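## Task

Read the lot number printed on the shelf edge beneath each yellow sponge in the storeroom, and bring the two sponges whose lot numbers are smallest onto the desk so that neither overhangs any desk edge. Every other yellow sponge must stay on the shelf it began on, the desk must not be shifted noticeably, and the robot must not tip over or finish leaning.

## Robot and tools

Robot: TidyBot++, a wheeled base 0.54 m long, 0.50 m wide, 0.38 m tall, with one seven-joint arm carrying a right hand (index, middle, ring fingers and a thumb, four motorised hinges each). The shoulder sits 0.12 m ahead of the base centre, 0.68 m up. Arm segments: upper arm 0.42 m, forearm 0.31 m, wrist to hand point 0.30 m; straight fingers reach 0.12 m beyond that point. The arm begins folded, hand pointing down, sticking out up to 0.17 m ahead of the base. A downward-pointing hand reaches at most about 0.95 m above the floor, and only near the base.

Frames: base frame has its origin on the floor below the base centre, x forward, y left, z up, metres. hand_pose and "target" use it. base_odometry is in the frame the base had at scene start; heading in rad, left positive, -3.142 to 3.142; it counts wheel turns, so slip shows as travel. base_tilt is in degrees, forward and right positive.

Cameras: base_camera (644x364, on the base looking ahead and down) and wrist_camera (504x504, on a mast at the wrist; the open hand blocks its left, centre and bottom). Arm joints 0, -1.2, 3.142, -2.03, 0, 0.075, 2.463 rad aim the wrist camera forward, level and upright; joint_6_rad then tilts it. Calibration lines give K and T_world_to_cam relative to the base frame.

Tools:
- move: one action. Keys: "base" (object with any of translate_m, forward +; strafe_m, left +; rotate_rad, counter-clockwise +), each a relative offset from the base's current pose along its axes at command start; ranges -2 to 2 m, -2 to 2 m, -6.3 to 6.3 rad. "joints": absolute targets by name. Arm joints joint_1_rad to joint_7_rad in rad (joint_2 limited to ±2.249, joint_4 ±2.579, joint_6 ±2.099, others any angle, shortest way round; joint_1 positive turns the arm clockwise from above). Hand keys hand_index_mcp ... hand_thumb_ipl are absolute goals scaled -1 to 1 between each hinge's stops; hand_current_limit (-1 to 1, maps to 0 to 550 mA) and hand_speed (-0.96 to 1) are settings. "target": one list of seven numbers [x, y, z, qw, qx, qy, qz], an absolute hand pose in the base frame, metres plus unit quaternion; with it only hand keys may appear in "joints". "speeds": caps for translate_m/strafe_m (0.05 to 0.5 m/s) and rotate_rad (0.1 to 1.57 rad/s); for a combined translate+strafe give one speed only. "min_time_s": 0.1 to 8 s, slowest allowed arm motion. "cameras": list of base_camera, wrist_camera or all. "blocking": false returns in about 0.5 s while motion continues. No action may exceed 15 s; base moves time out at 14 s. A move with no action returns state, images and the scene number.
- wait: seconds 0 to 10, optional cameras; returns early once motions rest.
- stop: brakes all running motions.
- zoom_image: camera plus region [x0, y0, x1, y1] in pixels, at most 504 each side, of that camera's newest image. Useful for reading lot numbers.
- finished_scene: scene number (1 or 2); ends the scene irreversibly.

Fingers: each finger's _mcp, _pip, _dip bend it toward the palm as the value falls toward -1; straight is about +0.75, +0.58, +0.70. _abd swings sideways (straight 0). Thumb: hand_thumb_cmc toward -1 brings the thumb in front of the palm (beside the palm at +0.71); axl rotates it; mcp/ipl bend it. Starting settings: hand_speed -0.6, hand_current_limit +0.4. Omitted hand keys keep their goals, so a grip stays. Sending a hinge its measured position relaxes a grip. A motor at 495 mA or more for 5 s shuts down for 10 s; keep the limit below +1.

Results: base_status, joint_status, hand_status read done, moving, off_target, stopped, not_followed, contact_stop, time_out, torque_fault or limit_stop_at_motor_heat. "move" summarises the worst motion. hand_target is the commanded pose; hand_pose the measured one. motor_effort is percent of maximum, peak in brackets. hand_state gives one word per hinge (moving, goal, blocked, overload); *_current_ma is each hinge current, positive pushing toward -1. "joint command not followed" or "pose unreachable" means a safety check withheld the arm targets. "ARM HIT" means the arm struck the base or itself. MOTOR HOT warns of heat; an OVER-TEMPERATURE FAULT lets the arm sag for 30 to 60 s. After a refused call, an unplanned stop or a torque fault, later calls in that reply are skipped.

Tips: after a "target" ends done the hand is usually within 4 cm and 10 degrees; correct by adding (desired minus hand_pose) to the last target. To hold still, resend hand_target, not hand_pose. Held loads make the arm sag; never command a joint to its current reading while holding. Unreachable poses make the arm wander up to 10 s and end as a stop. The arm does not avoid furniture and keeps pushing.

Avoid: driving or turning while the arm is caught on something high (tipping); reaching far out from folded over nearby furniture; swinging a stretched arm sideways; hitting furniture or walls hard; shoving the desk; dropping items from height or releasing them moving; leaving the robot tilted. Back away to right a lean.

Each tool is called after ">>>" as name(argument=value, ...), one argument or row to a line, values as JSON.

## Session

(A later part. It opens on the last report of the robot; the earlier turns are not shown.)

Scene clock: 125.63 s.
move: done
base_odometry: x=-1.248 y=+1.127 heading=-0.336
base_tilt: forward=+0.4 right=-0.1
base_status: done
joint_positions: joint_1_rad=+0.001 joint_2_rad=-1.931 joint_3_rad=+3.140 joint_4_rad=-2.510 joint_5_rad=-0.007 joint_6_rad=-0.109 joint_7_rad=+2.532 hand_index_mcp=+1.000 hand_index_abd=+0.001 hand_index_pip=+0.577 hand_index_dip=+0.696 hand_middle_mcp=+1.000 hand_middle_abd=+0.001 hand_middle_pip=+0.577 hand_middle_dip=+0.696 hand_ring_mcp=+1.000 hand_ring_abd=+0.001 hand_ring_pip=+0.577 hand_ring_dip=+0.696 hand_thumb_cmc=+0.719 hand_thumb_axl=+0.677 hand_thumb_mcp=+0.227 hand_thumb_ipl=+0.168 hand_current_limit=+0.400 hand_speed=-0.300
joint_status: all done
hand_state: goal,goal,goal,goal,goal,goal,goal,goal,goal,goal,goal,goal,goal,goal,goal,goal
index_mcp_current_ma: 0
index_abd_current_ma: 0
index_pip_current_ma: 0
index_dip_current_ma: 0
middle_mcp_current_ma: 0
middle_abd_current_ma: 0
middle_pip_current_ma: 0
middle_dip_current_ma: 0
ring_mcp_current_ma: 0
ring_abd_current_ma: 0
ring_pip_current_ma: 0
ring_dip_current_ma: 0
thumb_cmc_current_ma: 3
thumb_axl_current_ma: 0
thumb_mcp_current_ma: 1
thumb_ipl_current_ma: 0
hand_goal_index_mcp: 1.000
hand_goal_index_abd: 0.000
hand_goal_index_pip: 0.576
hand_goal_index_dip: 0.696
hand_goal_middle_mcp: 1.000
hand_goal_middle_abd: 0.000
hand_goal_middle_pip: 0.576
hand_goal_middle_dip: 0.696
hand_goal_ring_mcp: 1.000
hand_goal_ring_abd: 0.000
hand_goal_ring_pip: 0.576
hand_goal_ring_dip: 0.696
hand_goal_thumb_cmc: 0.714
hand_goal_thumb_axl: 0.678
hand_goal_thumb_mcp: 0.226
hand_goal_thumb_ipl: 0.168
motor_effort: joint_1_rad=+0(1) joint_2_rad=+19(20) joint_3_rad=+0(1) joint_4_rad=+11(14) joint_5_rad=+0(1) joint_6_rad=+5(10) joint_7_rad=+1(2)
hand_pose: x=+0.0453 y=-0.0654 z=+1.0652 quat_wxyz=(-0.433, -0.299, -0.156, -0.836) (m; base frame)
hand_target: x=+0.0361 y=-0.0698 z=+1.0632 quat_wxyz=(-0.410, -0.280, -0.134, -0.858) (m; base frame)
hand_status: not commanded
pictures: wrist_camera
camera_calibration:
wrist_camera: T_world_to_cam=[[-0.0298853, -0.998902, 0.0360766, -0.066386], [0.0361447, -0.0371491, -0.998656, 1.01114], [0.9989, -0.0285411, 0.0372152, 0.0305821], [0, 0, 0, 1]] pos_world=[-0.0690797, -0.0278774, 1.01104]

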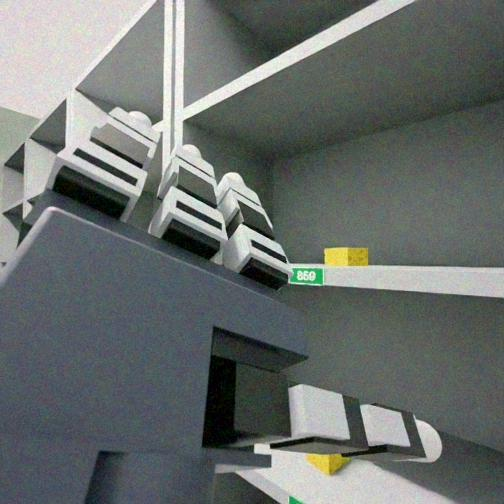

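>>> move(
  joints={"joint_6_rad":-0.7},
  base={"rotate_rad":0.1},
  cameras=["wrist_camera"],
)

Scene clock: 128.90 s.
move: done
base_odometry: x=-1.248 y=+1.127 heading=-0.236
base_tilt: forward=+0.4 right=-0.1
base_status: done
joint_positions: joint_1_rad=+0.000 joint_2_rad=-1.933 joint_3_rad=+3.140 joint_4_rad=-2.514 joint_5_rad=-0.007 joint_6_rad=-0.643 joint_7_rad=+2.532 hand_index_mcp=+1.000 hand_index_abd=+0.001 hand_index_pip=+0.577 hand_index_dip=+0.696 hand_middle_mcp=+1.000 hand_middle_abd=+0.001 hand_middle_pip=+0.577 hand_middle_dip=+0.696 hand_ring_mcp=+1.000 hand_ring_abd=+0.001 hand_ring_pip=+0.577 hand_ring_dip=+0.696 hand_thumb_cmc=+0.719 hand_thumb_axl=+0.677 hand_thumb_mcp=+0.227 hand_thumb_ipl=+0.168 hand_current_limit=+0.400 hand_speed=-0.300
joint_status: all done
hand_state: goal,goal,goal,goal,goal,goal,goal,goal,goal,goal,goal,goal,goal,goal,goal,goal
index_mcp_current_ma: 0
index_abd_current_ma: 0
index_pip_current_ma: 0
index_dip_current_ma: 0
middle_mcp_current_ma: 0
middle_abd_current_ma: 0
middle_pip_current_ma: 0
middle_dip_current_ma: 0
ring_mcp_current_ma: 0
ring_abd_current_ma: 0
ring_pip_current_ma: 0
ring_dip_current_ma: 0
thumb_cmc_current_ma: 3
thumb_axl_current_ma: 0
thumb_mcp_current_ma: 1
thumb_ipl_current_ma: 0
hand_goal_index_mcp: 1.000
hand_goal_index_abd: 0.000
hand_goal_index_pip: 0.576
hand_goal_index_dip: 0.696
hand_goal_middle_mcp: 1.000
hand_goal_middle_abd: 0.000
hand_goal_middle_pip: 0.576
hand_goal_middle_dip: 0.696
hand_goal_ring_mcp: 1.000
hand_goal_ring_abd: 0.000
hand_goal_ring_pip: 0.576
hand_goal_ring_dip: 0.696
hand_goal_thumb_cmc: 0.714
hand_goal_thumb_axl: 0.678
hand_goal_thumb_mcp: 0.226
hand_goal_thumb_ipl: 0.168
motor_effort: joint_1_rad=+0(1) joint_2_rad=+17(20) joint_3_rad=+0(1) joint_4_rad=+13(14) joint_5_rad=+0(1) joint_6_rad=+8(10) joint_7_rad=+1(1)
hand_pose: x=+0.1628 y=-0.0646 z=+0.9510 quat_wxyz=(-0.376, -0.509, -0.266, -0.727) (m; base frame)
hand_target: x=+0.1743 y=-0.0698 z=+0.9252 quat_wxyz=(-0.346, -0.539, -0.258, -0.724) (m; base frame)
hand_status: not commanded
pictures: wrist_camera
camera_calibration:
wrist_camera: T_world_to_cam=[[-0.00559743, -0.998821, 0.0482144, -0.0735556], [-0.479152, -0.0396408, -0.876837, 0.860775], [0.877714, -0.02801, -0.478365, 0.427625], [0, 0, 0, 1]] pos_world=[0.036698, -0.0273693, 0.962866]

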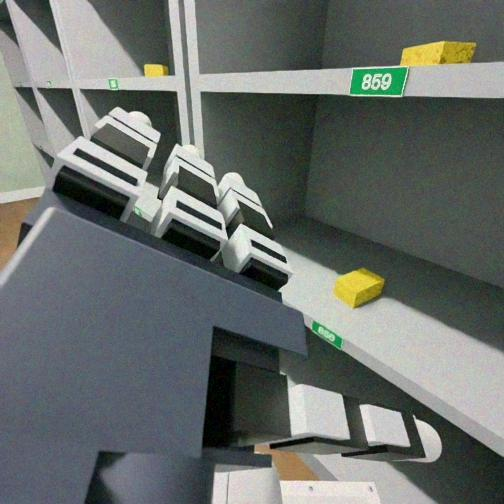

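>>> zoom_image(
  camera="wrist_camera",
  region=[300, 310, 360, 360],
)

>>> zoom_image(
  camera="wrist_camera",
  region=[30, 60, 190, 230],
)

>>> zoom_image(
  camera="wrist_camera",
  region=[330, 55, 430, 110],
)

Scaled by 8.400 from the camera's 504x504 image, which has a finer 720x720 frame.

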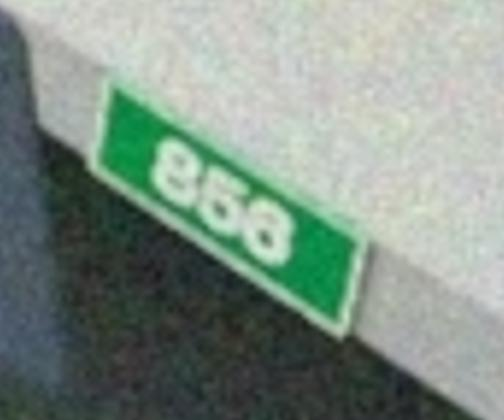

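Scaled by 2.965 from the camera's 504x504 image, which has a finer 720x720 frame.

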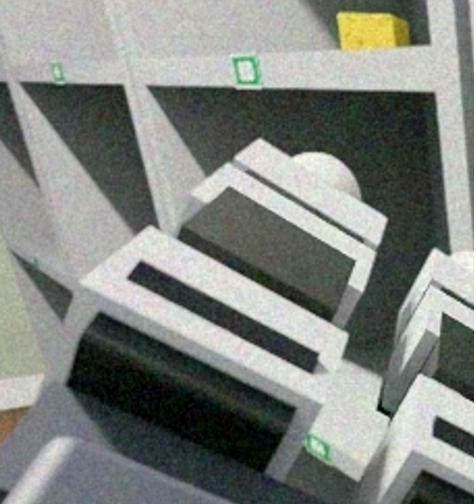

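Scaled by 5.040 from the camera's 504x504 image, which has a finer 720x720 frame.

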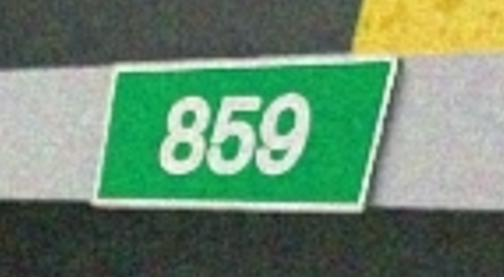

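>>> move(
  joints={"joint_6_rad":-1.0},
  base={"rotate_rad":-0.25},
  cameras=["wrist_camera"],
)

Scene clock: 142.10 s.
move: not_followed
base_odometry: x=-1.248 y=+1.127 heading=-0.486
base_tilt: forward=+0.4 right=-0.1
base_status: done
joint_positions: joint_1_rad=+0.001 joint_2_rad=-1.927 joint_3_rad=+3.140 joint_4_rad=-2.515 joint_5_rad=-0.007 joint_6_rad=-0.871 joint_7_rad=+2.559 hand_index_mcp=+1.000 hand_index_abd=+0.002 hand_index_pip=+0.577 hand_index_dip=+0.696 hand_middle_mcp=+1.000 hand_middle_abd=+0.002 hand_middle_pip=+0.577 hand_middle_dip=+0.696 hand_ring_mcp=+1.000 hand_ring_abd=+0.002 hand_ring_pip=+0.577 hand_ring_dip=+0.696 hand_thumb_cmc=+0.723 hand_thumb_axl=+0.677 hand_thumb_mcp=+0.227 hand_thumb_ipl=+0.168 hand_current_limit=+0.400 hand_speed=-0.300
joint_status: joint_6_rad not_followed (moved -0.228 of -0.357)
hand_state: goal,goal,goal,goal,goal,goal,goal,goal,goal,goal,goal,goal,goal,goal,goal,goal
index_mcp_current_ma: 0
index_abd_current_ma: 0
index_pip_current_ma: 0
index_dip_current_ma: 0
middle_mcp_current_ma: 0
middle_abd_current_ma: 0
middle_pip_current_ma: 0
middle_dip_current_ma: 0
ring_mcp_current_ma: 0
ring_abd_current_ma: 0
ring_pip_current_ma: 0
ring_dip_current_ma: 0
thumb_cmc_current_ma: 7
thumb_axl_current_ma: 0
thumb_mcp_current_ma: 1
thumb_ipl_current_ma: 0
hand_goal_index_mcp: 1.000
hand_goal_index_abd: 0.000
hand_goal_index_pip: 0.576
hand_goal_index_dip: 0.696
hand_goal_middle_mcp: 1.000
hand_goal_middle_abd: 0.000
hand_goal_middle_pip: 0.576
hand_goal_middle_dip: 0.696
hand_goal_ring_mcp: 1.000
hand_goal_ring_abd: 0.000
hand_goal_ring_pip: 0.576
hand_goal_ring_dip: 0.696
hand_goal_thumb_cmc: 0.714
hand_goal_thumb_axl: 0.678
hand_goal_thumb_mcp: 0.226
hand_goal_thumb_ipl: 0.168
motor_effort: joint_1_rad=+0(1) joint_2_rad=+17(18) joint_3_rad=+0(1) joint_4_rad=+13(20) joint_5_rad=+0(1) joint_6_rad=+8(16) joint_7_rad=+1(2)
hand_pose: x=+0.1921 y=-0.0628 z=+0.8886 quat_wxyz=(-0.352, -0.586, -0.316, -0.658) (m; base frame)
hand_target: x=+0.1939 y=-0.0643 z=+0.8782 quat_wxyz=(-0.339, -0.599, -0.313, -0.655) (m; base frame)
hand_status: not commanded
pictures: wrist_camera
joint command not followed: on one or more control steps a check withheld the commanded joint targets, and the robot was not sent them on those steps. On the call's last step the targets were still withheld.
cause: the commanded joint targets, or the way to them, would bring two parts of the arm too close to each other (its hand and another part of the arm, with the joints from joint_3_rad to joint_7_rad between them, 32 mm apart when it was first held).
camera_calibration:
wrist_camera: T_world_to_cam=[[0.00314258, -0.997094, 0.0761151, -0.094901], [-0.668785, -0.0586838, -0.741136, 0.734823], [0.743449, -0.0485756, -0.667026, 0.564284], [0, 0, 0, 1]] pos_world=[0.072221, -0.0240926, 0.92822]

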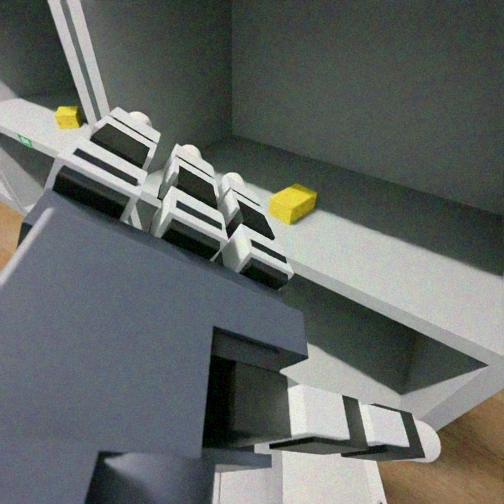

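>>> move(
  joints={"joint_6_rad":-0.86},
  base={"rotate_rad":0.25},
  cameras=["wrist_camera"],
)

>>> zoom_image(
  camera="wrist_camera",
  region=[280, 220, 400, 320],
)

Scene clock: 146.30 s.
move: done
base_odometry: x=-1.248 y=+1.127 heading=-0.236
base_tilt: forward=+0.4 right=-0.1
base_status: done
joint_positions: joint_1_rad=+0.001 joint_2_rad=-1.939 joint_3_rad=+3.140 joint_4_rad=-2.520 joint_5_rad=-0.007 joint_6_rad=-0.858 joint_7_rad=+2.495 hand_index_mcp=+1.000 hand_index_abd=+0.002 hand_index_pip=+0.577 hand_index_dip=+0.696 hand_middle_mcp=+1.000 hand_middle_abd=+0.002 hand_middle_pip=+0.577 hand_middle_dip=+0.696 hand_ring_mcp=+1.000 hand_ring_abd=+0.002 hand_ring_pip=+0.577 hand_ring_dip=+0.696 hand_thumb_cmc=+0.723 hand_thumb_axl=+0.677 hand_thumb_mcp=+0.227 hand_thumb_ipl=+0.168 hand_current_limit=+0.400 hand_speed=-0.300
joint_status: all done
hand_state: goal,goal,goal,goal,goal,goal,goal,goal,goal,goal,goal,goal,goal,goal,goal,goal
index_mcp_current_ma: 0
index_abd_current_ma: 0
index_pip_current_ma: 0
index_dip_current_ma: 0
middle_mcp_current_ma: 0
middle_abd_current_ma: 0
middle_pip_current_ma: 0
middle_dip_current_ma: 0
ring_mcp_current_ma: 0
ring_abd_current_ma: 0
ring_pip_current_ma: 0
ring_dip_current_ma: 0
thumb_cmc_current_ma: 7
thumb_axl_current_ma: 0
thumb_mcp_current_ma: 1
thumb_ipl_current_ma: 0
hand_goal_index_mcp: 1.000
hand_goal_index_abd: 0.000
hand_goal_index_pip: 0.576
hand_goal_index_dip: 0.696
hand_goal_middle_mcp: 1.000
hand_goal_middle_abd: 0.000
hand_goal_middle_pip: 0.576
hand_goal_middle_dip: 0.696
hand_goal_ring_mcp: 1.000
hand_goal_ring_abd: 0.000
hand_goal_ring_pip: 0.576
hand_goal_ring_dip: 0.696
hand_goal_thumb_cmc: 0.714
hand_goal_thumb_axl: 0.678
hand_goal_thumb_mcp: 0.226
hand_goal_thumb_ipl: 0.168
motor_effort: joint_1_rad=+0(1) joint_2_rad=+18(18) joint_3_rad=+0(1) joint_4_rad=+13(15) joint_5_rad=+0(1) joint_6_rad=+9(11) joint_7_rad=+1(2)
hand_pose: x=+0.1908 y=-0.0664 z=+0.8865 quat_wxyz=(-0.333, -0.589, -0.294, -0.674) (m; base frame)
hand_target: x=+0.1925 y=-0.0697 z=+0.8798 quat_wxyz=(-0.324, -0.595, -0.284, -0.678) (m; base frame)
hand_status: not commanded
pictures: wrist_camera
held back during your reply time, on 90 control steps: two parts of the arm were too close to each other, or the arm's last command would have brought them too close.
led back after a hold: the arm was led back toward your command in small steps, so it may still be short of it.
camera_calibration:
wrist_camera: T_world_to_cam=[[0.00995787, -0.999859, 0.0134916, -0.0443239], [-0.654109, -0.0167185, -0.756216, 0.745571], [0.756335, -0.00129469, -0.654183, 0.55295], [0, 0, 0, 1]] pos_world=[0.0699109, -0.031137, 0.926141]

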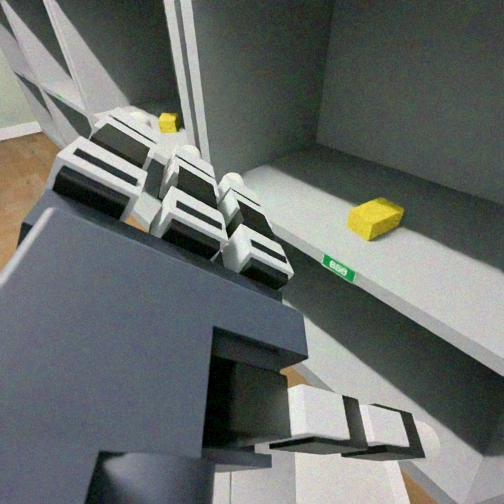

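Scaled by 4.200 from the camera's 504x504 image, which has a finer 720x720 frame.

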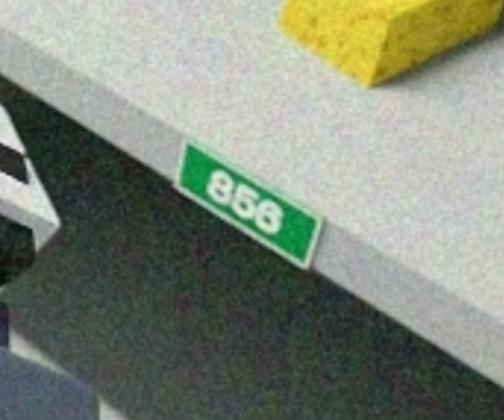

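>>> zoom_image(
  camera="wrist_camera",
  region=[318, 250, 360, 285],
)

Scaled by 12.000 from the camera's 504x504 image, which has a finer 720x720 frame.

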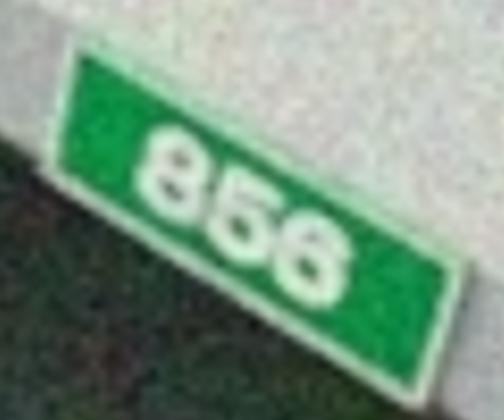

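>>> move(
  joints={"joint_6_rad":-0.72,"joint_7_rad":2.463},
  base={"translate_m":0.626,"strafe_m":0.646},
  cameras=["wrist_camera"],
)

Scene clock: 155.37 s.
move: done
base_odometry: x=-0.488 y=+1.608 heading=-0.236
base_tilt: forward=+0.4 right=-0.1
base_status: done
joint_positions: joint_1_rad=+0.000 joint_2_rad=-1.939 joint_3_rad=+3.140 joint_4_rad=-2.520 joint_5_rad=-0.007 joint_6_rad=-0.755 joint_7_rad=+2.495 hand_index_mcp=+1.000 hand_index_abd=+0.002 hand_index_pip=+0.577 hand_index_dip=+0.696 hand_middle_mcp=+1.000 hand_middle_abd=+0.002 hand_middle_pip=+0.577 hand_middle_dip=+0.696 hand_ring_mcp=+1.000 hand_ring_abd=+0.002 hand_ring_pip=+0.577 hand_ring_dip=+0.696 hand_thumb_cmc=+0.723 hand_thumb_axl=+0.677 hand_thumb_mcp=+0.227 hand_thumb_ipl=+0.168 hand_current_limit=+0.400 hand_speed=-0.300
joint_status: all done
hand_state: goal,goal,goal,goal,goal,goal,goal,goal,goal,goal,goal,goal,goal,goal,goal,goal
index_mcp_current_ma: 0
index_abd_current_ma: 0
index_pip_current_ma: 0
index_dip_current_ma: 0
middle_mcp_current_ma: 0
middle_abd_current_ma: 0
middle_pip_current_ma: 0
middle_dip_current_ma: 0
ring_mcp_current_ma: 0
ring_abd_current_ma: 0
ring_pip_current_ma: 0
ring_dip_current_ma: 0
thumb_cmc_current_ma: 7
thumb_axl_current_ma: 0
thumb_mcp_current_ma: 1
thumb_ipl_current_ma: 0
hand_goal_index_mcp: 1.000
hand_goal_index_abd: 0.000
hand_goal_index_pip: 0.576
hand_goal_index_dip: 0.696
hand_goal_middle_mcp: 1.000
hand_goal_middle_abd: 0.000
hand_goal_middle_pip: 0.576
hand_goal_middle_dip: 0.696
hand_goal_ring_mcp: 1.000
hand_goal_ring_abd: 0.000
hand_goal_ring_pip: 0.576
hand_goal_ring_dip: 0.696
hand_goal_thumb_cmc: 0.714
hand_goal_thumb_axl: 0.678
hand_goal_thumb_mcp: 0.226
hand_goal_thumb_ipl: 0.168
motor_effort: joint_1_rad=+0(2) joint_2_rad=+17(18) joint_3_rad=+1(1) joint_4_rad=+13(14) joint_5_rad=+0(1) joint_6_rad=+8(10) joint_7_rad=+0(2)
hand_pose: x=+0.1796 y=-0.0665 z=+0.9162 quat_wxyz=(-0.348, -0.554, -0.277, -0.704) (m; base frame)
hand_target: x=+0.1770 y=-0.0698 z=+0.9196 quat_wxyz=(-0.343, -0.546, -0.261, -0.718) (m; base frame)
hand_status: not commanded
pictures: wrist_camera
camera_calibration:
wrist_camera: T_world_to_cam=[[0.00902122, -0.999862, 0.0139592, -0.0448933], [-0.572461, -0.0166099, -0.819764, 0.804191], [0.819883, -0.000595843, -0.572531, 0.494655], [0, 0, 0, 1]] pos_world=[0.055214, -0.0312349, 0.943079]

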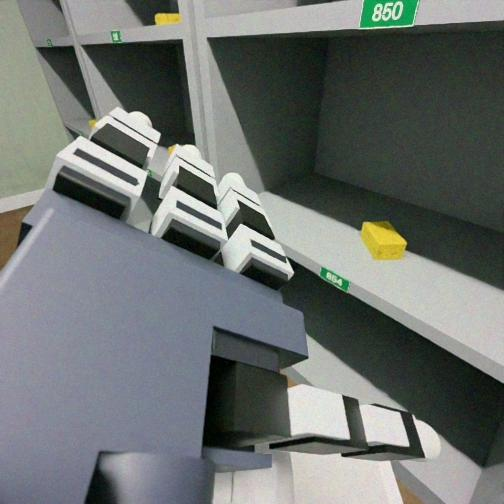

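>>> zoom_image(
  camera="wrist_camera",
  region=[310, 255, 360, 300],
)

>>> zoom_image(
  camera="wrist_camera",
  region=[350, 0, 430, 40],
)

>>> move(
  base={"translate_m":0.626,"strafe_m":0.646},
  cameras=["wrist_camera"],
)

Scaled by 10.080 from the camera's 504x504 image, which has a finer 720x720 frame.

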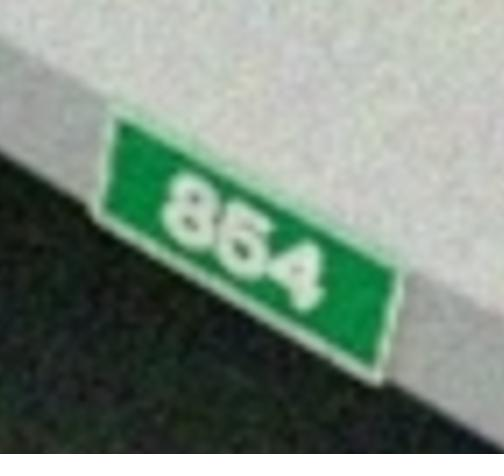

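Scaled by 6.300 from the camera's 504x504 image, which has a finer 720x720 frame.

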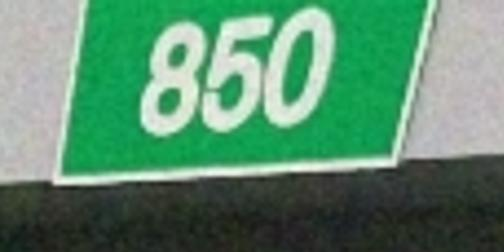

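Scene clock: 160.87 s.
move: done
base_odometry: x=+0.272 y=+2.090 heading=-0.236
base_tilt: forward=+0.4 right=-0.1
base_status: done
joint_positions: joint_1_rad=+0.000 joint_2_rad=-1.939 joint_3_rad=+3.140 joint_4_rad=-2.520 joint_5_rad=-0.007 joint_6_rad=-0.755 joint_7_rad=+2.495 hand_index_mcp=+1.000 hand_index_abd=+0.002 hand_index_pip=+0.577 hand_index_dip=+0.696 hand_middle_mcp=+1.000 hand_middle_abd=+0.002 hand_middle_pip=+0.577 hand_middle_dip=+0.696 hand_ring_mcp=+1.000 hand_ring_abd=+0.002 hand_ring_pip=+0.577 hand_ring_dip=+0.696 hand_thumb_cmc=+0.723 hand_thumb_axl=+0.677 hand_thumb_mcp=+0.227 hand_thumb_ipl=+0.168 hand_current_limit=+0.400 hand_speed=-0.300
joint_status: not commanded
hand_state: goal,goal,goal,goal,goal,goal,goal,goal,goal,goal,goal,goal,goal,goal,goal,goal
index_mcp_current_ma: 0
index_abd_current_ma: 0
index_pip_current_ma: 0
index_dip_current_ma: 0
middle_mcp_current_ma: 0
middle_abd_current_ma: 0
middle_pip_current_ma: 0
middle_dip_current_ma: 0
ring_mcp_current_ma: 0
ring_abd_current_ma: 0
ring_pip_current_ma: 0
ring_dip_current_ma: 0
thumb_cmc_current_ma: 7
thumb_axl_current_ma: 0
thumb_mcp_current_ma: 1
thumb_ipl_current_ma: 0
hand_goal_index_mcp: 1.000
hand_goal_index_abd: 0.000
hand_goal_index_pip: 0.576
hand_goal_index_dip: 0.696
hand_goal_middle_mcp: 1.000
hand_goal_middle_abd: 0.000
hand_goal_middle_pip: 0.576
hand_goal_middle_dip: 0.696
hand_goal_ring_mcp: 1.000
hand_goal_ring_abd: 0.000
hand_goal_ring_pip: 0.576
hand_goal_ring_dip: 0.696
hand_goal_thumb_cmc: 0.714
hand_goal_thumb_axl: 0.678
hand_goal_thumb_mcp: 0.226
hand_goal_thumb_ipl: 0.168
motor_effort: joint_1_rad=+0(2) joint_2_rad=+18(18) joint_3_rad=+0(1) joint_4_rad=+13(14) joint_5_rad=+0(1) joint_6_rad=+9(9) joint_7_rad=+1(2)
hand_pose: x=+0.1796 y=-0.0665 z=+0.9162 quat_wxyz=(-0.348, -0.554, -0.277, -0.704) (m; base frame)
hand_target: x=+0.1770 y=-0.0698 z=+0.9196 quat_wxyz=(-0.343, -0.546, -0.261, -0.718) (m; base frame)
hand_status: not commanded
pictures: wrist_camera
camera_calibration:
wrist_camera: T_world_to_cam=[[0.00902122, -0.999862, 0.0139592, -0.0448933], [-0.572461, -0.0166099, -0.819764, 0.804191], [0.819883, -0.000595843, -0.572531, 0.494655], [0, 0, 0, 1]] pos_world=[0.055214, -0.0312349, 0.943079]

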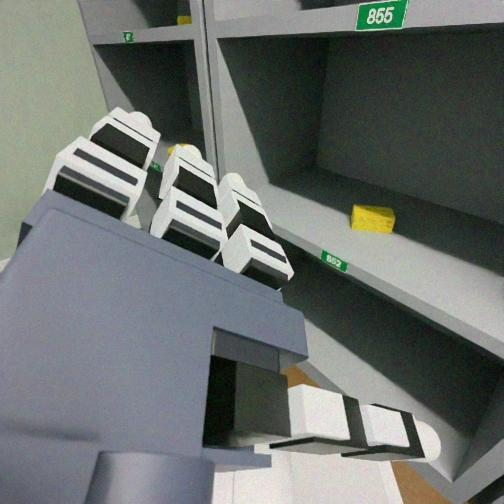

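>>> zoom_image(
  camera="wrist_camera",
  region=[312, 240, 362, 285],
)

>>> zoom_image(
  camera="wrist_camera",
  region=[340, 0, 420, 40],
)

>>> move(
  base={"translate_m":0.626,"strafe_m":0.646},
  cameras=["all"],
)

Scaled by 10.080 from the camera's 504x504 image, which has a finer 720x720 frame.

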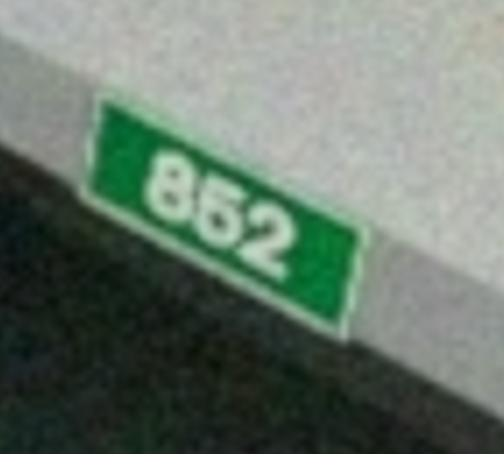

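Scaled by 6.300 from the camera's 504x504 image, which has a finer 720x720 frame.

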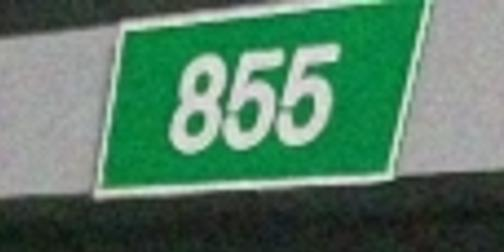

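Scene clock: 165.87 s.
move: done
base_odometry: x=+1.032 y=+2.572 heading=-0.235
base_tilt: forward=+0.4 right=-0.1
base_status: done
joint_positions: joint_1_rad=+0.000 joint_2_rad=-1.939 joint_3_rad=+3.140 joint_4_rad=-2.520 joint_5_rad=-0.007 joint_6_rad=-0.755 joint_7_rad=+2.495 hand_index_mcp=+1.000 hand_index_abd=+0.002 hand_index_pip=+0.577 hand_index_dip=+0.696 hand_middle_mcp=+1.000 hand_middle_abd=+0.002 hand_middle_pip=+0.577 hand_middle_dip=+0.696 hand_ring_mcp=+1.000 hand_ring_abd=+0.002 hand_ring_pip=+0.577 hand_ring_dip=+0.696 hand_thumb_cmc=+0.723 hand_thumb_axl=+0.677 hand_thumb_mcp=+0.227 hand_thumb_ipl=+0.168 hand_current_limit=+0.400 hand_speed=-0.300
joint_status: not commanded
hand_state: goal,goal,goal,goal,goal,goal,goal,goal,goal,goal,goal,goal,goal,goal,goal,goal
index_mcp_current_ma: 0
index_abd_current_ma: 0
index_pip_current_ma: 0
index_dip_current_ma: 0
middle_mcp_current_ma: 0
middle_abd_current_ma: 0
middle_pip_current_ma: 0
middle_dip_current_ma: 0
ring_mcp_current_ma: 0
ring_abd_current_ma: 0
ring_pip_current_ma: 0
ring_dip_current_ma: 0
thumb_cmc_current_ma: 7
thumb_axl_current_ma: 0
thumb_mcp_current_ma: 1
thumb_ipl_current_ma: 0
hand_goal_index_mcp: 1.000
hand_goal_index_abd: 0.000
hand_goal_index_pip: 0.576
hand_goal_index_dip: 0.696
hand_goal_middle_mcp: 1.000
hand_goal_middle_abd: 0.000
hand_goal_middle_pip: 0.576
hand_goal_middle_dip: 0.696
hand_goal_ring_mcp: 1.000
hand_goal_ring_abd: 0.000
hand_goal_ring_pip: 0.576
hand_goal_ring_dip: 0.696
hand_goal_thumb_cmc: 0.714
hand_goal_thumb_axl: 0.678
hand_goal_thumb_mcp: 0.226
hand_goal_thumb_ipl: 0.168
motor_effort: joint_1_rad=+0(2) joint_2_rad=+17(18) joint_3_rad=+0(1) joint_4_rad=+13(14) joint_5_rad=+0(1) joint_6_rad=+9(9) joint_7_rad=+1(2)
hand_pose: x=+0.1796 y=-0.0665 z=+0.9162 quat_wxyz=(-0.348, -0.554, -0.277, -0.704) (m; base frame)
hand_target: x=+0.1770 y=-0.0698 z=+0.9196 quat_wxyz=(-0.343, -0.546, -0.261, -0.718) (m; base frame)
hand_status: not commanded
pictures: base_camera, wrist_camera
camera_calibration:
wrist_camera: T_world_to_cam=[[0.00902122, -0.999862, 0.0139592, -0.0448933], [-0.572461, -0.0166099, -0.819764, 0.804191], [0.819883, -0.000595843, -0.572531, 0.494655], [0, 0, 0, 1]] pos_world=[0.055214, -0.0312349, 0.943079]

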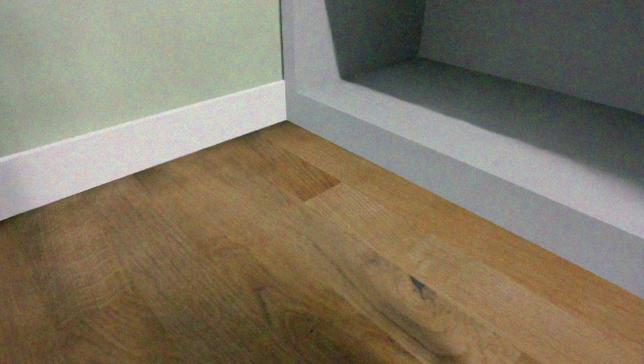

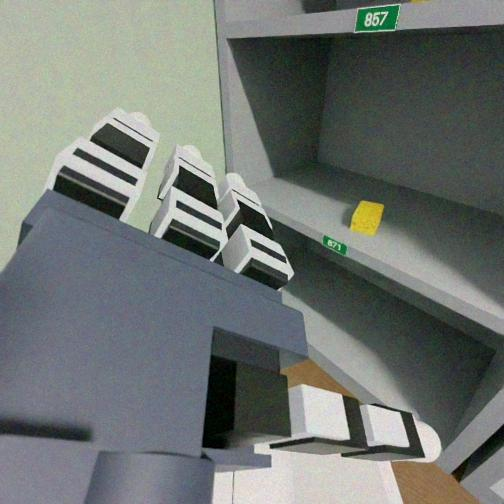

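>>> zoom_image(
  camera="wrist_camera",
  region=[312, 225, 362, 270],
)

>>> zoom_image(
  camera="wrist_camera",
  region=[340, 0, 420, 40],
)

>>> move(
  base={"translate_m":-0.386,"strafe_m":-0.486,"rotate_rad":-0.815},
  cameras=["all"],
)

Scaled by 10.080 from the camera's 504x504 image, which has a finer 720x720 frame.

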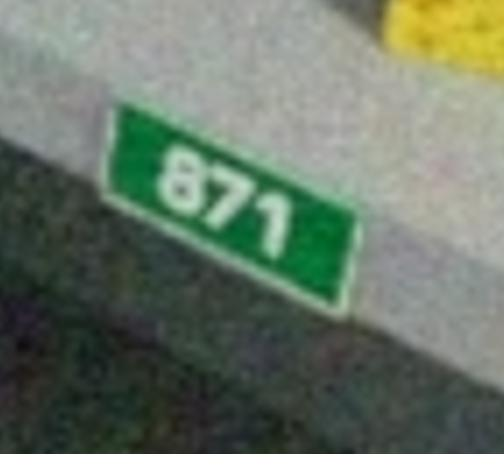

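Scaled by 6.300 from the camera's 504x504 image, which has a finer 720x720 frame.

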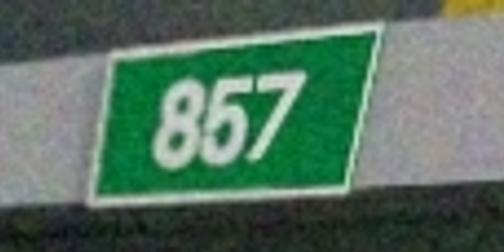

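Scene clock: 241.20 s.
move: done
base_odometry: x=+0.543 y=+2.190 heading=-1.051
base_tilt: forward=+0.4 right=-0.1
base_status: done
joint_positions: joint_1_rad=-0.003 joint_2_rad=-1.939 joint_3_rad=+3.140 joint_4_rad=-2.520 joint_5_rad=-0.007 joint_6_rad=-0.755 joint_7_rad=+2.495 hand_index_mcp=+1.000 hand_index_abd=+0.002 hand_index_pip=+0.577 hand_index_dip=+0.696 hand_middle_mcp=+1.000 hand_middle_abd=+0.002 hand_middle_pip=+0.577 hand_middle_dip=+0.696 hand_ring_mcp=+1.000 hand_ring_abd=+0.002 hand_ring_pip=+0.577 hand_ring_dip=+0.696 hand_thumb_cmc=+0.723 hand_thumb_axl=+0.677 hand_thumb_mcp=+0.227 hand_thumb_ipl=+0.168 hand_current_limit=+0.400 hand_speed=-0.300
joint_status: not commanded
hand_state: goal,goal,goal,goal,goal,goal,goal,goal,goal,goal,goal,goal,goal,goal,goal,goal
index_mcp_current_ma: 0
index_abd_current_ma: 0
index_pip_current_ma: 0
index_dip_current_ma: 0
middle_mcp_current_ma: 0
middle_abd_current_ma: 0
middle_pip_current_ma: 0
middle_dip_current_ma: 0
ring_mcp_current_ma: 0
ring_abd_current_ma: 0
ring_pip_current_ma: 0
ring_dip_current_ma: 0
thumb_cmc_current_ma: 7
thumb_axl_current_ma: 0
thumb_mcp_current_ma: 1
thumb_ipl_current_ma: 0
hand_goal_index_mcp: 1.000
hand_goal_index_abd: 0.000
hand_goal_index_pip: 0.576
hand_goal_index_dip: 0.696
hand_goal_middle_mcp: 1.000
hand_goal_middle_abd: 0.000
hand_goal_middle_pip: 0.576
hand_goal_middle_dip: 0.696
hand_goal_ring_mcp: 1.000
hand_goal_ring_abd: 0.000
hand_goal_ring_pip: 0.576
hand_goal_ring_dip: 0.696
hand_goal_thumb_cmc: 0.714
hand_goal_thumb_axl: 0.678
hand_goal_thumb_mcp: 0.226
hand_goal_thumb_ipl: 0.168
motor_effort: joint_1_rad=+0(1) joint_2_rad=+18(18) joint_3_rad=+0(1) joint_4_rad=+12(14) joint_5_rad=+0(1) joint_6_rad=+9(9) joint_7_rad=+0(2)
hand_pose: x=+0.1798 y=-0.0663 z=+0.9162 quat_wxyz=(-0.347, -0.553, -0.278, -0.705) (m; base frame)
hand_target: x=+0.1770 y=-0.0698 z=+0.9196 quat_wxyz=(-0.343, -0.546, -0.261, -0.718) (m; base frame)
hand_status: not commanded
pictures: base_camera, wrist_camera
camera_calibration:
wrist_camera: T_world_to_cam=[[0.01202, -0.999829, 0.0140238, -0.0453072], [-0.572403, -0.0183796, -0.819766, 0.804185], [0.819884, 0.00182632, -0.572526, 0.494649], [0, 0, 0, 1]] pos_world=[0.0553072, -0.0314223, 0.943079]

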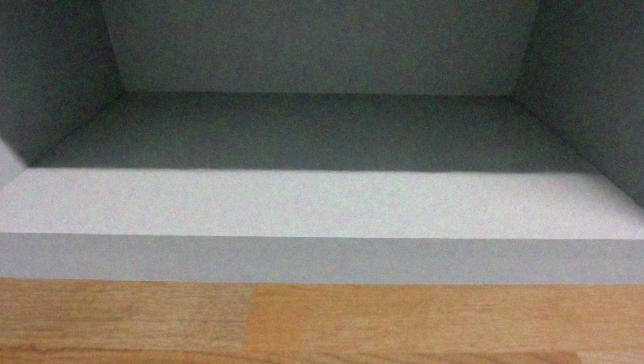

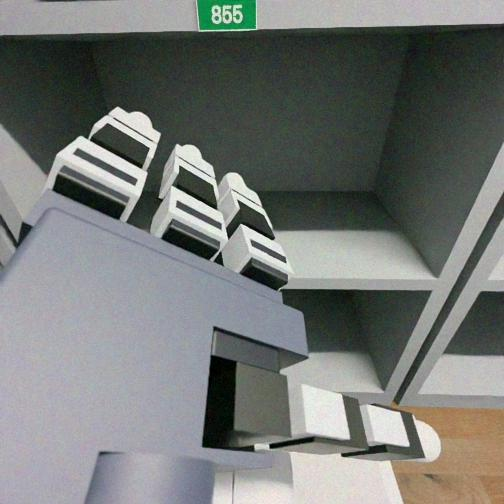

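>>> move(
  base={"translate_m":-0.02,"rotate_rad":0.4},
  cameras=["wrist_camera","base_camera"],
)

>>> zoom_image(
  camera="wrist_camera",
  region=[280, 160, 420, 300],
)

Scene clock: 254.23 s.
move: done
base_odometry: x=+0.533 y=+2.207 heading=-0.651
base_tilt: forward=+0.4 right=-0.1
base_status: done
joint_positions: joint_1_rad=-0.003 joint_2_rad=-1.940 joint_3_rad=+3.140 joint_4_rad=-2.520 joint_5_rad=-0.007 joint_6_rad=-0.755 joint_7_rad=+2.495 hand_index_mcp=+1.000 hand_index_abd=+0.002 hand_index_pip=+0.577 hand_index_dip=+0.696 hand_middle_mcp=+1.000 hand_middle_abd=+0.002 hand_middle_pip=+0.577 hand_middle_dip=+0.696 hand_ring_mcp=+1.000 hand_ring_abd=+0.002 hand_ring_pip=+0.577 hand_ring_dip=+0.696 hand_thumb_cmc=+0.723 hand_thumb_axl=+0.677 hand_thumb_mcp=+0.227 hand_thumb_ipl=+0.168 hand_current_limit=+0.400 hand_speed=-0.300
joint_status: not commanded
hand_state: goal,goal,goal,goal,goal,goal,goal,goal,goal,goal,goal,goal,goal,goal,goal,goal
index_mcp_current_ma: 0
index_abd_current_ma: 0
index_pip_current_ma: 0
index_dip_current_ma: 0
middle_mcp_current_ma: 0
middle_abd_current_ma: 0
middle_pip_current_ma: 0
middle_dip_current_ma: 0
ring_mcp_current_ma: 0
ring_abd_current_ma: 0
ring_pip_current_ma: 0
ring_dip_current_ma: 0
thumb_cmc_current_ma: 7
thumb_axl_current_ma: 0
thumb_mcp_current_ma: 1
thumb_ipl_current_ma: 0
hand_goal_index_mcp: 1.000
hand_goal_index_abd: 0.000
hand_goal_index_pip: 0.576
hand_goal_index_dip: 0.696
hand_goal_middle_mcp: 1.000
hand_goal_middle_abd: 0.000
hand_goal_middle_pip: 0.576
hand_goal_middle_dip: 0.696
hand_goal_ring_mcp: 1.000
hand_goal_ring_abd: 0.000
hand_goal_ring_pip: 0.576
hand_goal_ring_dip: 0.696
hand_goal_thumb_cmc: 0.714
hand_goal_thumb_axl: 0.678
hand_goal_thumb_mcp: 0.226
hand_goal_thumb_ipl: 0.168
motor_effort: joint_1_rad=+0(1) joint_2_rad=+17(18) joint_3_rad=+0(1) joint_4_rad=+13(14) joint_5_rad=+0(1) joint_6_rad=+9(9) joint_7_rad=+0(2)
hand_pose: x=+0.1797 y=-0.0663 z=+0.9162 quat_wxyz=(-0.347, -0.553, -0.278, -0.705) (m; base frame)
hand_target: x=+0.1770 y=-0.0698 z=+0.9196 quat_wxyz=(-0.343, -0.546, -0.261, -0.718) (m; base frame)
hand_status: not commanded
pictures: base_camera, wrist_camera
camera_calibration:
wrist_camera: T_world_to_cam=[[0.0118795, -0.999831, 0.0140018, -0.0452794], [-0.572358, -0.0182811, -0.8198, 0.804217], [0.819918, 0.00172472, -0.572479, 0.494599], [0, 0, 0, 1]] pos_world=[0.0553075, -0.0314228, 0.943079]

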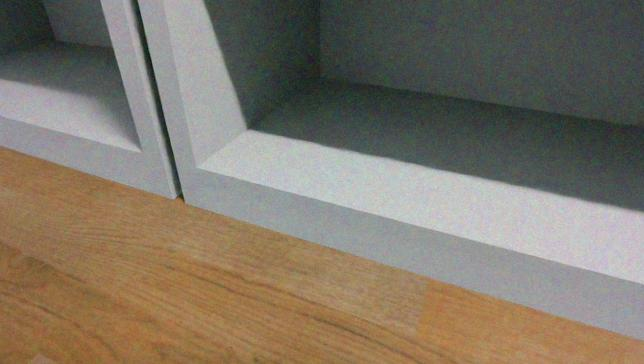

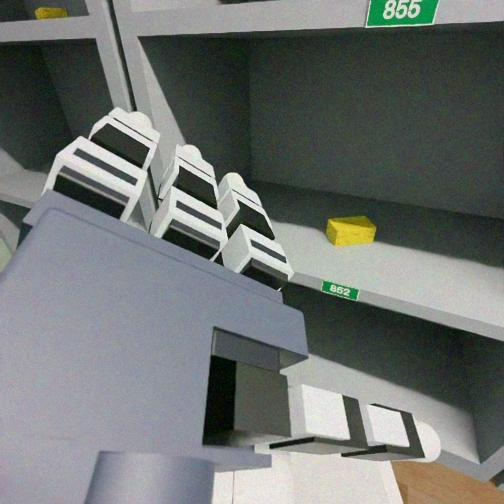

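Scaled by 3.600 from the camera's 504x504 image, which has a finer 720x720 frame.

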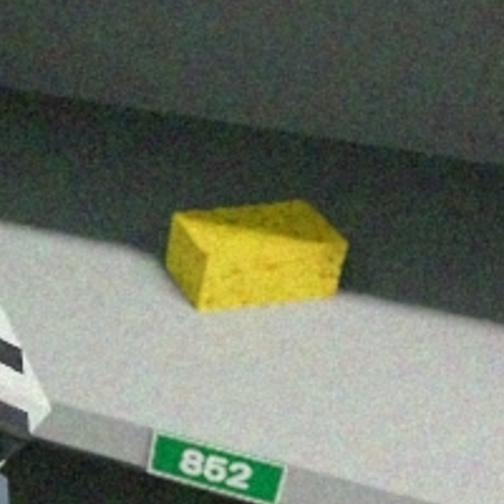

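>>> zoom_image(
  camera="wrist_camera",
  region=[318, 276, 362, 306],
)

Scaled by 11.455 from the camera's 504x504 image, which has a finer 720x720 frame.

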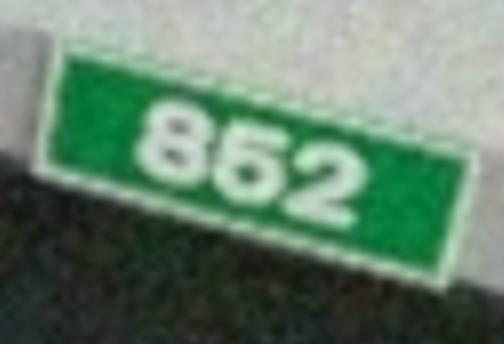

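>>> zoom_image(
  camera="wrist_camera",
  region=[328, 282, 352, 300],
)

Scaled by 21.000 from the camera's 504x504 image, which has a finer 720x720 frame.

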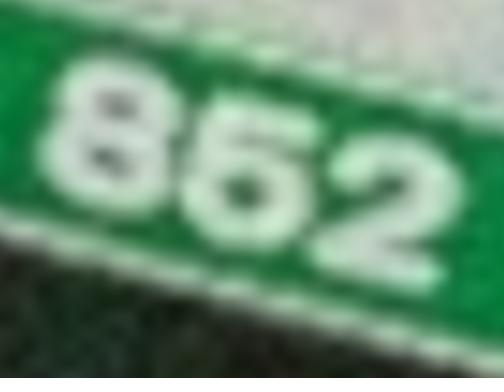

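>>> move(
  base={"translate_m":0.11,"strafe_m":-0.05},
  joints={"joint_6_rad":-0.82},
  cameras=["wrist_camera"],
)

Scene clock: 276.60 s.
move: done
base_odometry: x=+0.590 y=+2.101 heading=-0.650
base_tilt: forward=+0.4 right=-0.1
base_status: done
joint_positions: joint_1_rad=-0.003 joint_2_rad=-1.940 joint_3_rad=+3.140 joint_4_rad=-2.520 joint_5_rad=-0.007 joint_6_rad=-0.811 joint_7_rad=+2.495 hand_index_mcp=+1.000 hand_index_abd=+0.002 hand_index_pip=+0.577 hand_index_dip=+0.696 hand_middle_mcp=+1.000 hand_middle_abd=+0.002 hand_middle_pip=+0.577 hand_middle_dip=+0.696 hand_ring_mcp=+1.000 hand_ring_abd=+0.002 hand_ring_pip=+0.577 hand_ring_dip=+0.696 hand_thumb_cmc=+0.723 hand_thumb_axl=+0.677 hand_thumb_mcp=+0.227 hand_thumb_ipl=+0.168 hand_current_limit=+0.400 hand_speed=-0.300
joint_status: all done
hand_state: goal,goal,goal,goal,goal,goal,goal,goal,goal,goal,goal,goal,goal,goal,goal,goal
index_mcp_current_ma: 0
index_abd_current_ma: 0
index_pip_current_ma: 0
index_dip_current_ma: 0
middle_mcp_current_ma: 0
middle_abd_current_ma: 0
middle_pip_current_ma: 0
middle_dip_current_ma: 0
ring_mcp_current_ma: 0
ring_abd_current_ma: 0
ring_pip_current_ma: 0
ring_dip_current_ma: 0
thumb_cmc_current_ma: 7
thumb_axl_current_ma: 0
thumb_mcp_current_ma: 1
thumb_ipl_current_ma: 0
hand_goal_index_mcp: 1.000
hand_goal_index_abd: 0.000
hand_goal_index_pip: 0.576
hand_goal_index_dip: 0.696
hand_goal_middle_mcp: 1.000
hand_goal_middle_abd: 0.000
hand_goal_middle_pip: 0.576
hand_goal_middle_dip: 0.696
hand_goal_ring_mcp: 1.000
hand_goal_ring_abd: 0.000
hand_goal_ring_pip: 0.576
hand_goal_ring_dip: 0.696
hand_goal_thumb_cmc: 0.714
hand_goal_thumb_axl: 0.678
hand_goal_thumb_mcp: 0.226
hand_goal_thumb_ipl: 0.168
motor_effort: joint_1_rad=+0(1) joint_2_rad=+17(18) joint_3_rad=+0(1) joint_4_rad=+12(14) joint_5_rad=+0(1) joint_6_rad=+9(10) joint_7_rad=+1(2)
hand_pose: x=+0.1863 y=-0.0662 z=+0.9001 quat_wxyz=(-0.339, -0.573, -0.287, -0.689) (m; base frame)
hand_target: x=+0.1887 y=-0.0697 z=+0.8914 quat_wxyz=(-0.330, -0.581, -0.278, -0.690) (m; base frame)
hand_status: not commanded
pictures: wrist_camera
camera_calibration:
wrist_camera: T_world_to_cam=[[0.0127482, -0.999824, 0.0137446, -0.0449646], [-0.617806, -0.018684, -0.786109, 0.772909], [0.786227, 0.00152997, -0.617935, 0.52729], [0, 0, 0, 1]] pos_world=[0.0635106, -0.0313225, 0.93404]

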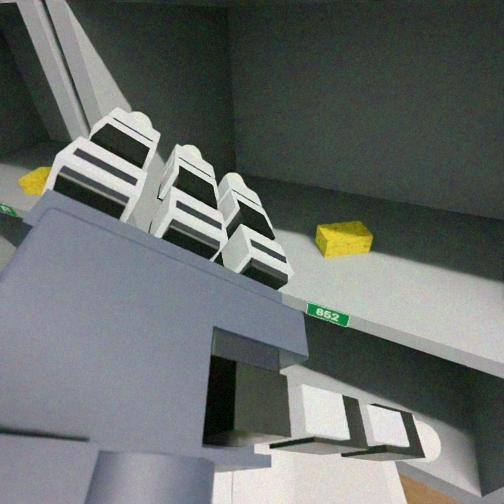

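>>> zoom_image(
  camera="wrist_camera",
  region=[312, 302, 342, 326],
)

>>> zoom_image(
  camera="wrist_camera",
  region=[300, 205, 390, 330],
)

Scaled by 16.800 from the camera's 504x504 image, which has a finer 720x720 frame.

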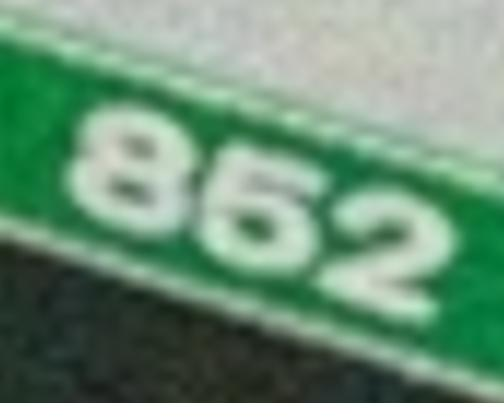

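Scaled by 4.032 from the camera's 504x504 image, which has a finer 720x720 frame.

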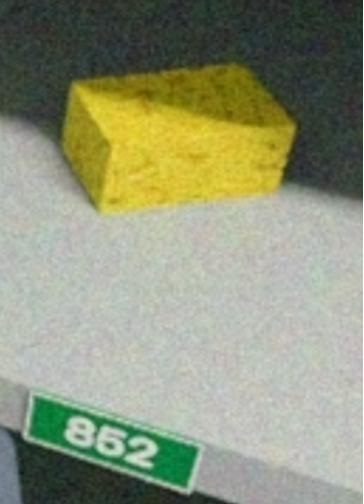

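>>> move(
  base={"translate_m":-0.273,"strafe_m":-0.524,"rotate_rad":0.70},
  cameras=["base_camera"],
)

>>> move(
  joints={"joint_2_rad":0.44,"joint_4_rad":-1.961,"joint_6_rad":0.822,"joint_7_rad":-0.08,"hand_index_mcp":0.137,"hand_middle_mcp":0.137,"hand_thumb_cmc":-0.571},
  min_time_s=3.5,
  cameras=["wrist_camera"],
)

Scene clock: 321.77 s.
move: done
base_odometry: x=+0.056 y=+1.849 heading=+0.050
base_tilt: forward=+0.4 right=-0.1
base_status: done
joint_positions: joint_1_rad=-0.001 joint_2_rad=-1.940 joint_3_rad=+3.140 joint_4_rad=-2.520 joint_5_rad=-0.007 joint_6_rad=-0.811 joint_7_rad=+2.495 hand_index_mcp=+1.000 hand_index_abd=+0.002 hand_index_pip=+0.577 hand_index_dip=+0.696 hand_middle_mcp=+1.000 hand_middle_abd=+0.002 hand_middle_pip=+0.577 hand_middle_dip=+0.696 hand_ring_mcp=+1.000 hand_ring_abd=+0.002 hand_ring_pip=+0.577 hand_ring_dip=+0.696 hand_thumb_cmc=+0.723 hand_thumb_axl=+0.677 hand_thumb_mcp=+0.227 hand_thumb_ipl=+0.168 hand_current_limit=+0.400 hand_speed=-0.300
joint_status: not commanded
hand_state: goal,goal,goal,goal,goal,goal,goal,goal,goal,goal,goal,goal,goal,goal,goal,goal
index_mcp_current_ma: 0
index_abd_current_ma: 0
index_pip_current_ma: 0
index_dip_current_ma: 0
middle_mcp_current_ma: 0
middle_abd_current_ma: 0
middle_pip_current_ma: 0
middle_dip_current_ma: 0
ring_mcp_current_ma: 0
ring_abd_current_ma: 0
ring_pip_current_ma: 0
ring_dip_current_ma: 0
thumb_cmc_current_ma: 7
thumb_axl_current_ma: 0
thumb_mcp_current_ma: 1
thumb_ipl_current_ma: 0
hand_goal_index_mcp: 1.000
hand_goal_index_abd: 0.000
hand_goal_index_pip: 0.576
hand_goal_index_dip: 0.696
hand_goal_middle_mcp: 1.000
hand_goal_middle_abd: 0.000
hand_goal_middle_pip: 0.576
hand_goal_middle_dip: 0.696
hand_goal_ring_mcp: 1.000
hand_goal_ring_abd: 0.000
hand_goal_ring_pip: 0.576
hand_goal_ring_dip: 0.696
hand_goal_thumb_cmc: 0.714
hand_goal_thumb_axl: 0.678
hand_goal_thumb_mcp: 0.226
hand_goal_thumb_ipl: 0.168
motor_effort: joint_1_rad=+0(2) joint_2_rad=+17(18) joint_3_rad=+0(1) joint_4_rad=+13(14) joint_5_rad=+0(1) joint_6_rad=+9(9) joint_7_rad=+1(2)
hand_pose: x=+0.1861 y=-0.0663 z=+0.9001 quat_wxyz=(-0.340, -0.573, -0.287, -0.688) (m; base frame)
hand_target: x=+0.1887 y=-0.0697 z=+0.8914 quat_wxyz=(-0.330, -0.581, -0.278, -0.690) (m; base frame)
hand_status: not commanded
pictures: base_camera

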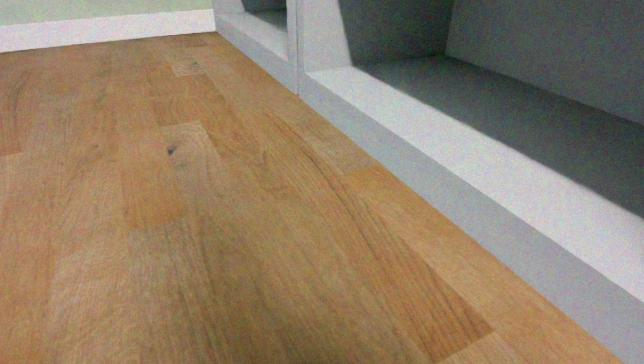

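Scene clock: 325.90 s.
move: done
base_odometry: x=+0.056 y=+1.849 heading=+0.050
base_tilt: forward=+0.4 right=-0.1
base_status: not commanded
joint_positions: joint_1_rad=-0.001 joint_2_rad=+0.423 joint_3_rad=+3.140 joint_4_rad=-1.981 joint_5_rad=-0.007 joint_6_rad=+0.732 joint_7_rad=-0.010 hand_index_mcp=+0.133 hand_index_abd=+0.002 hand_index_pip=+0.577 hand_index_dip=+0.696 hand_middle_mcp=+0.134 hand_middle_abd=+0.002 hand_middle_pip=+0.577 hand_middle_dip=+0.696 hand_ring_mcp=+0.992 hand_ring_abd=+0.002 hand_ring_pip=+0.576 hand_ring_dip=+0.696 hand_thumb_cmc=-0.568 hand_thumb_axl=+0.677 hand_thumb_mcp=+0.227 hand_thumb_ipl=+0.168 hand_current_limit=+0.400 hand_speed=-0.300
joint_status: all done
hand_state: goal,goal,goal,goal,goal,goal,goal,goal,goal,goal,goal,goal,goal,goal,goal,goal
index_mcp_current_ma: -3
index_abd_current_ma: 0
index_pip_current_ma: 0
index_dip_current_ma: 0
middle_mcp_current_ma: -2
middle_abd_current_ma: 0
middle_pip_current_ma: 0
middle_dip_current_ma: 0
ring_mcp_current_ma: -6
ring_abd_current_ma: 0
ring_pip_current_ma: 0
ring_dip_current_ma: 0
thumb_cmc_current_ma: 1
thumb_axl_current_ma: 0
thumb_mcp_current_ma: 1
thumb_ipl_current_ma: 0
hand_goal_index_mcp: 0.138
hand_goal_index_abd: 0.000
hand_goal_index_pip: 0.576
hand_goal_index_dip: 0.696
hand_goal_middle_mcp: 0.138
hand_goal_middle_abd: 0.000
hand_goal_middle_pip: 0.576
hand_goal_middle_dip: 0.696
hand_goal_ring_mcp: 1.000
hand_goal_ring_abd: 0.000
hand_goal_ring_pip: 0.576
hand_goal_ring_dip: 0.696
hand_goal_thumb_cmc: -0.570
hand_goal_thumb_axl: 0.678
hand_goal_thumb_mcp: 0.226
hand_goal_thumb_ipl: 0.168
motor_effort: joint_1_rad=+0(1) joint_2_rad=-26(28) joint_3_rad=+0(1) joint_4_rad=+14(19) joint_5_rad=+1(1) joint_6_rad=+9(10) joint_7_rad=+1(3)
hand_pose: x=+0.7944 y=+0.0258 z=+0.7179 quat_wxyz=(+0.477, -0.520, +0.529, -0.471) (m; base frame)
hand_target: x=+0.8111 y=+0.0305 z=+0.7451 quat_wxyz=(+0.517, -0.482, +0.522, -0.478) (m; base frame)
hand_status: not commanded
pictures: wrist_camera
camera_calibration:
wrist_camera: T_world_to_cam=[[-0.0522422, 0.798612, -0.599575, 0.487393], [-0.690526, 0.40484, 0.599399, 0.0592336], [0.721418, 0.445336, 0.530313, -0.84786], [0, 0, 0, 1]] pos_world=[0.678027, -0.035635, 0.706355]

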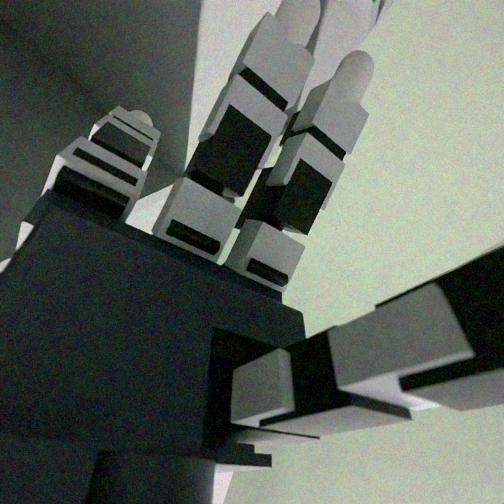

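>>> move(
  base={"translate_m":0.1515,"strafe_m":0.027,"rotate_rad":-0.49},
  speeds={"translate_m":0.12,"rotate_rad":0.4},
  cameras=["all"],
)

Scene clock: 338.87 s.
move: done
base_odometry: x=+0.205 y=+1.883 heading=-0.440
base_tilt: forward=+0.4 right=-0.1
base_status: done
joint_positions: joint_1_rad=+0.001 joint_2_rad=+0.426 joint_3_rad=+3.141 joint_4_rad=-1.977 joint_5_rad=-0.007 joint_6_rad=+0.735 joint_7_rad=-0.012 hand_index_mcp=+0.132 hand_index_abd=+0.002 hand_index_pip=+0.577 hand_index_dip=+0.696 hand_middle_mcp=+0.133 hand_middle_abd=+0.002 hand_middle_pip=+0.577 hand_middle_dip=+0.696 hand_ring_mcp=+0.992 hand_ring_abd=+0.002 hand_ring_pip=+0.576 hand_ring_dip=+0.696 hand_thumb_cmc=-0.569 hand_thumb_axl=+0.677 hand_thumb_mcp=+0.227 hand_thumb_ipl=+0.168 hand_current_limit=+0.400 hand_speed=-0.300
joint_status: not commanded
hand_state: goal,goal,goal,goal,goal,goal,goal,goal,goal,goal,goal,goal,goal,goal,goal,goal
index_mcp_current_ma: -4
index_abd_current_ma: 0
index_pip_current_ma: 0
index_dip_current_ma: 0
middle_mcp_current_ma: -3
middle_abd_current_ma: 0
middle_pip_current_ma: 0
middle_dip_current_ma: 0
ring_mcp_current_ma: -6
ring_abd_current_ma: 0
ring_pip_current_ma: 0
ring_dip_current_ma: 0
thumb_cmc_current_ma: 0
thumb_axl_current_ma: 0
thumb_mcp_current_ma: 1
thumb_ipl_current_ma: 0
hand_goal_index_mcp: 0.138
hand_goal_index_abd: 0.000
hand_goal_index_pip: 0.576
hand_goal_index_dip: 0.696
hand_goal_middle_mcp: 0.138
hand_goal_middle_abd: 0.000
hand_goal_middle_pip: 0.576
hand_goal_middle_dip: 0.696
hand_goal_ring_mcp: 1.000
hand_goal_ring_abd: 0.000
hand_goal_ring_pip: 0.576
hand_goal_ring_dip: 0.696
hand_goal_thumb_cmc: -0.570
hand_goal_thumb_axl: 0.678
hand_goal_thumb_mcp: 0.226
hand_goal_thumb_ipl: 0.168
motor_effort: joint_1_rad=+0(3) joint_2_rad=-26(29) joint_3_rad=-1(2) joint_4_rad=+14(15) joint_5_rad=+0(1) joint_6_rad=+9(9) joint_7_rad=+1(2)
hand_pose: x=+0.7966 y=+0.0238 z=+0.7196 quat_wxyz=(+0.478, -0.518, +0.529, -0.473) (m; base frame)
hand_target: x=+0.8111 y=+0.0305 z=+0.7451 quat_wxyz=(+0.517, -0.482, +0.522, -0.478) (m; base frame)
hand_status: not commanded
pictures: base_camera, wrist_camera
camera_calibration:
wrist_camera: T_world_to_cam=[[-0.046274, 0.799685, -0.598634, 0.484501], [-0.692468, 0.40624, 0.596203, 0.0643284], [0.719964, 0.442123, 0.534957, -0.851638], [0, 0, 0, 1]] pos_world=[0.680114, -0.0370518, 0.707276]

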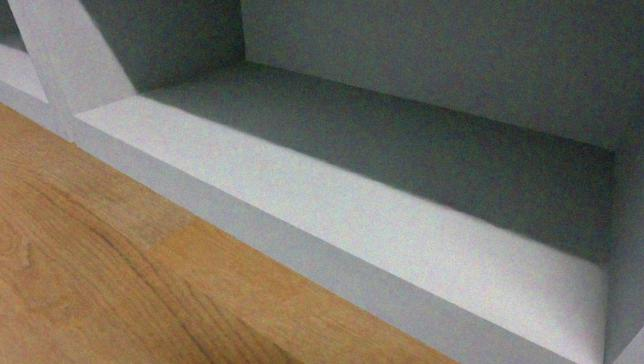

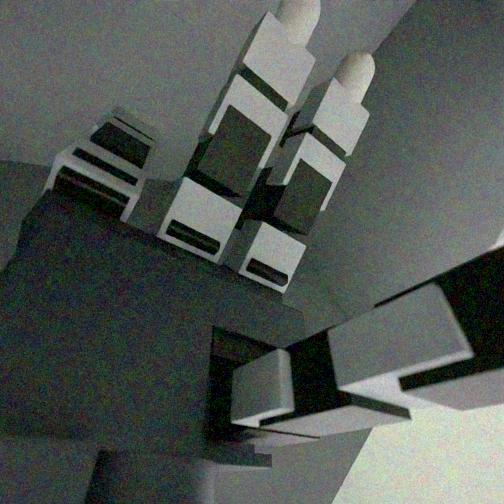

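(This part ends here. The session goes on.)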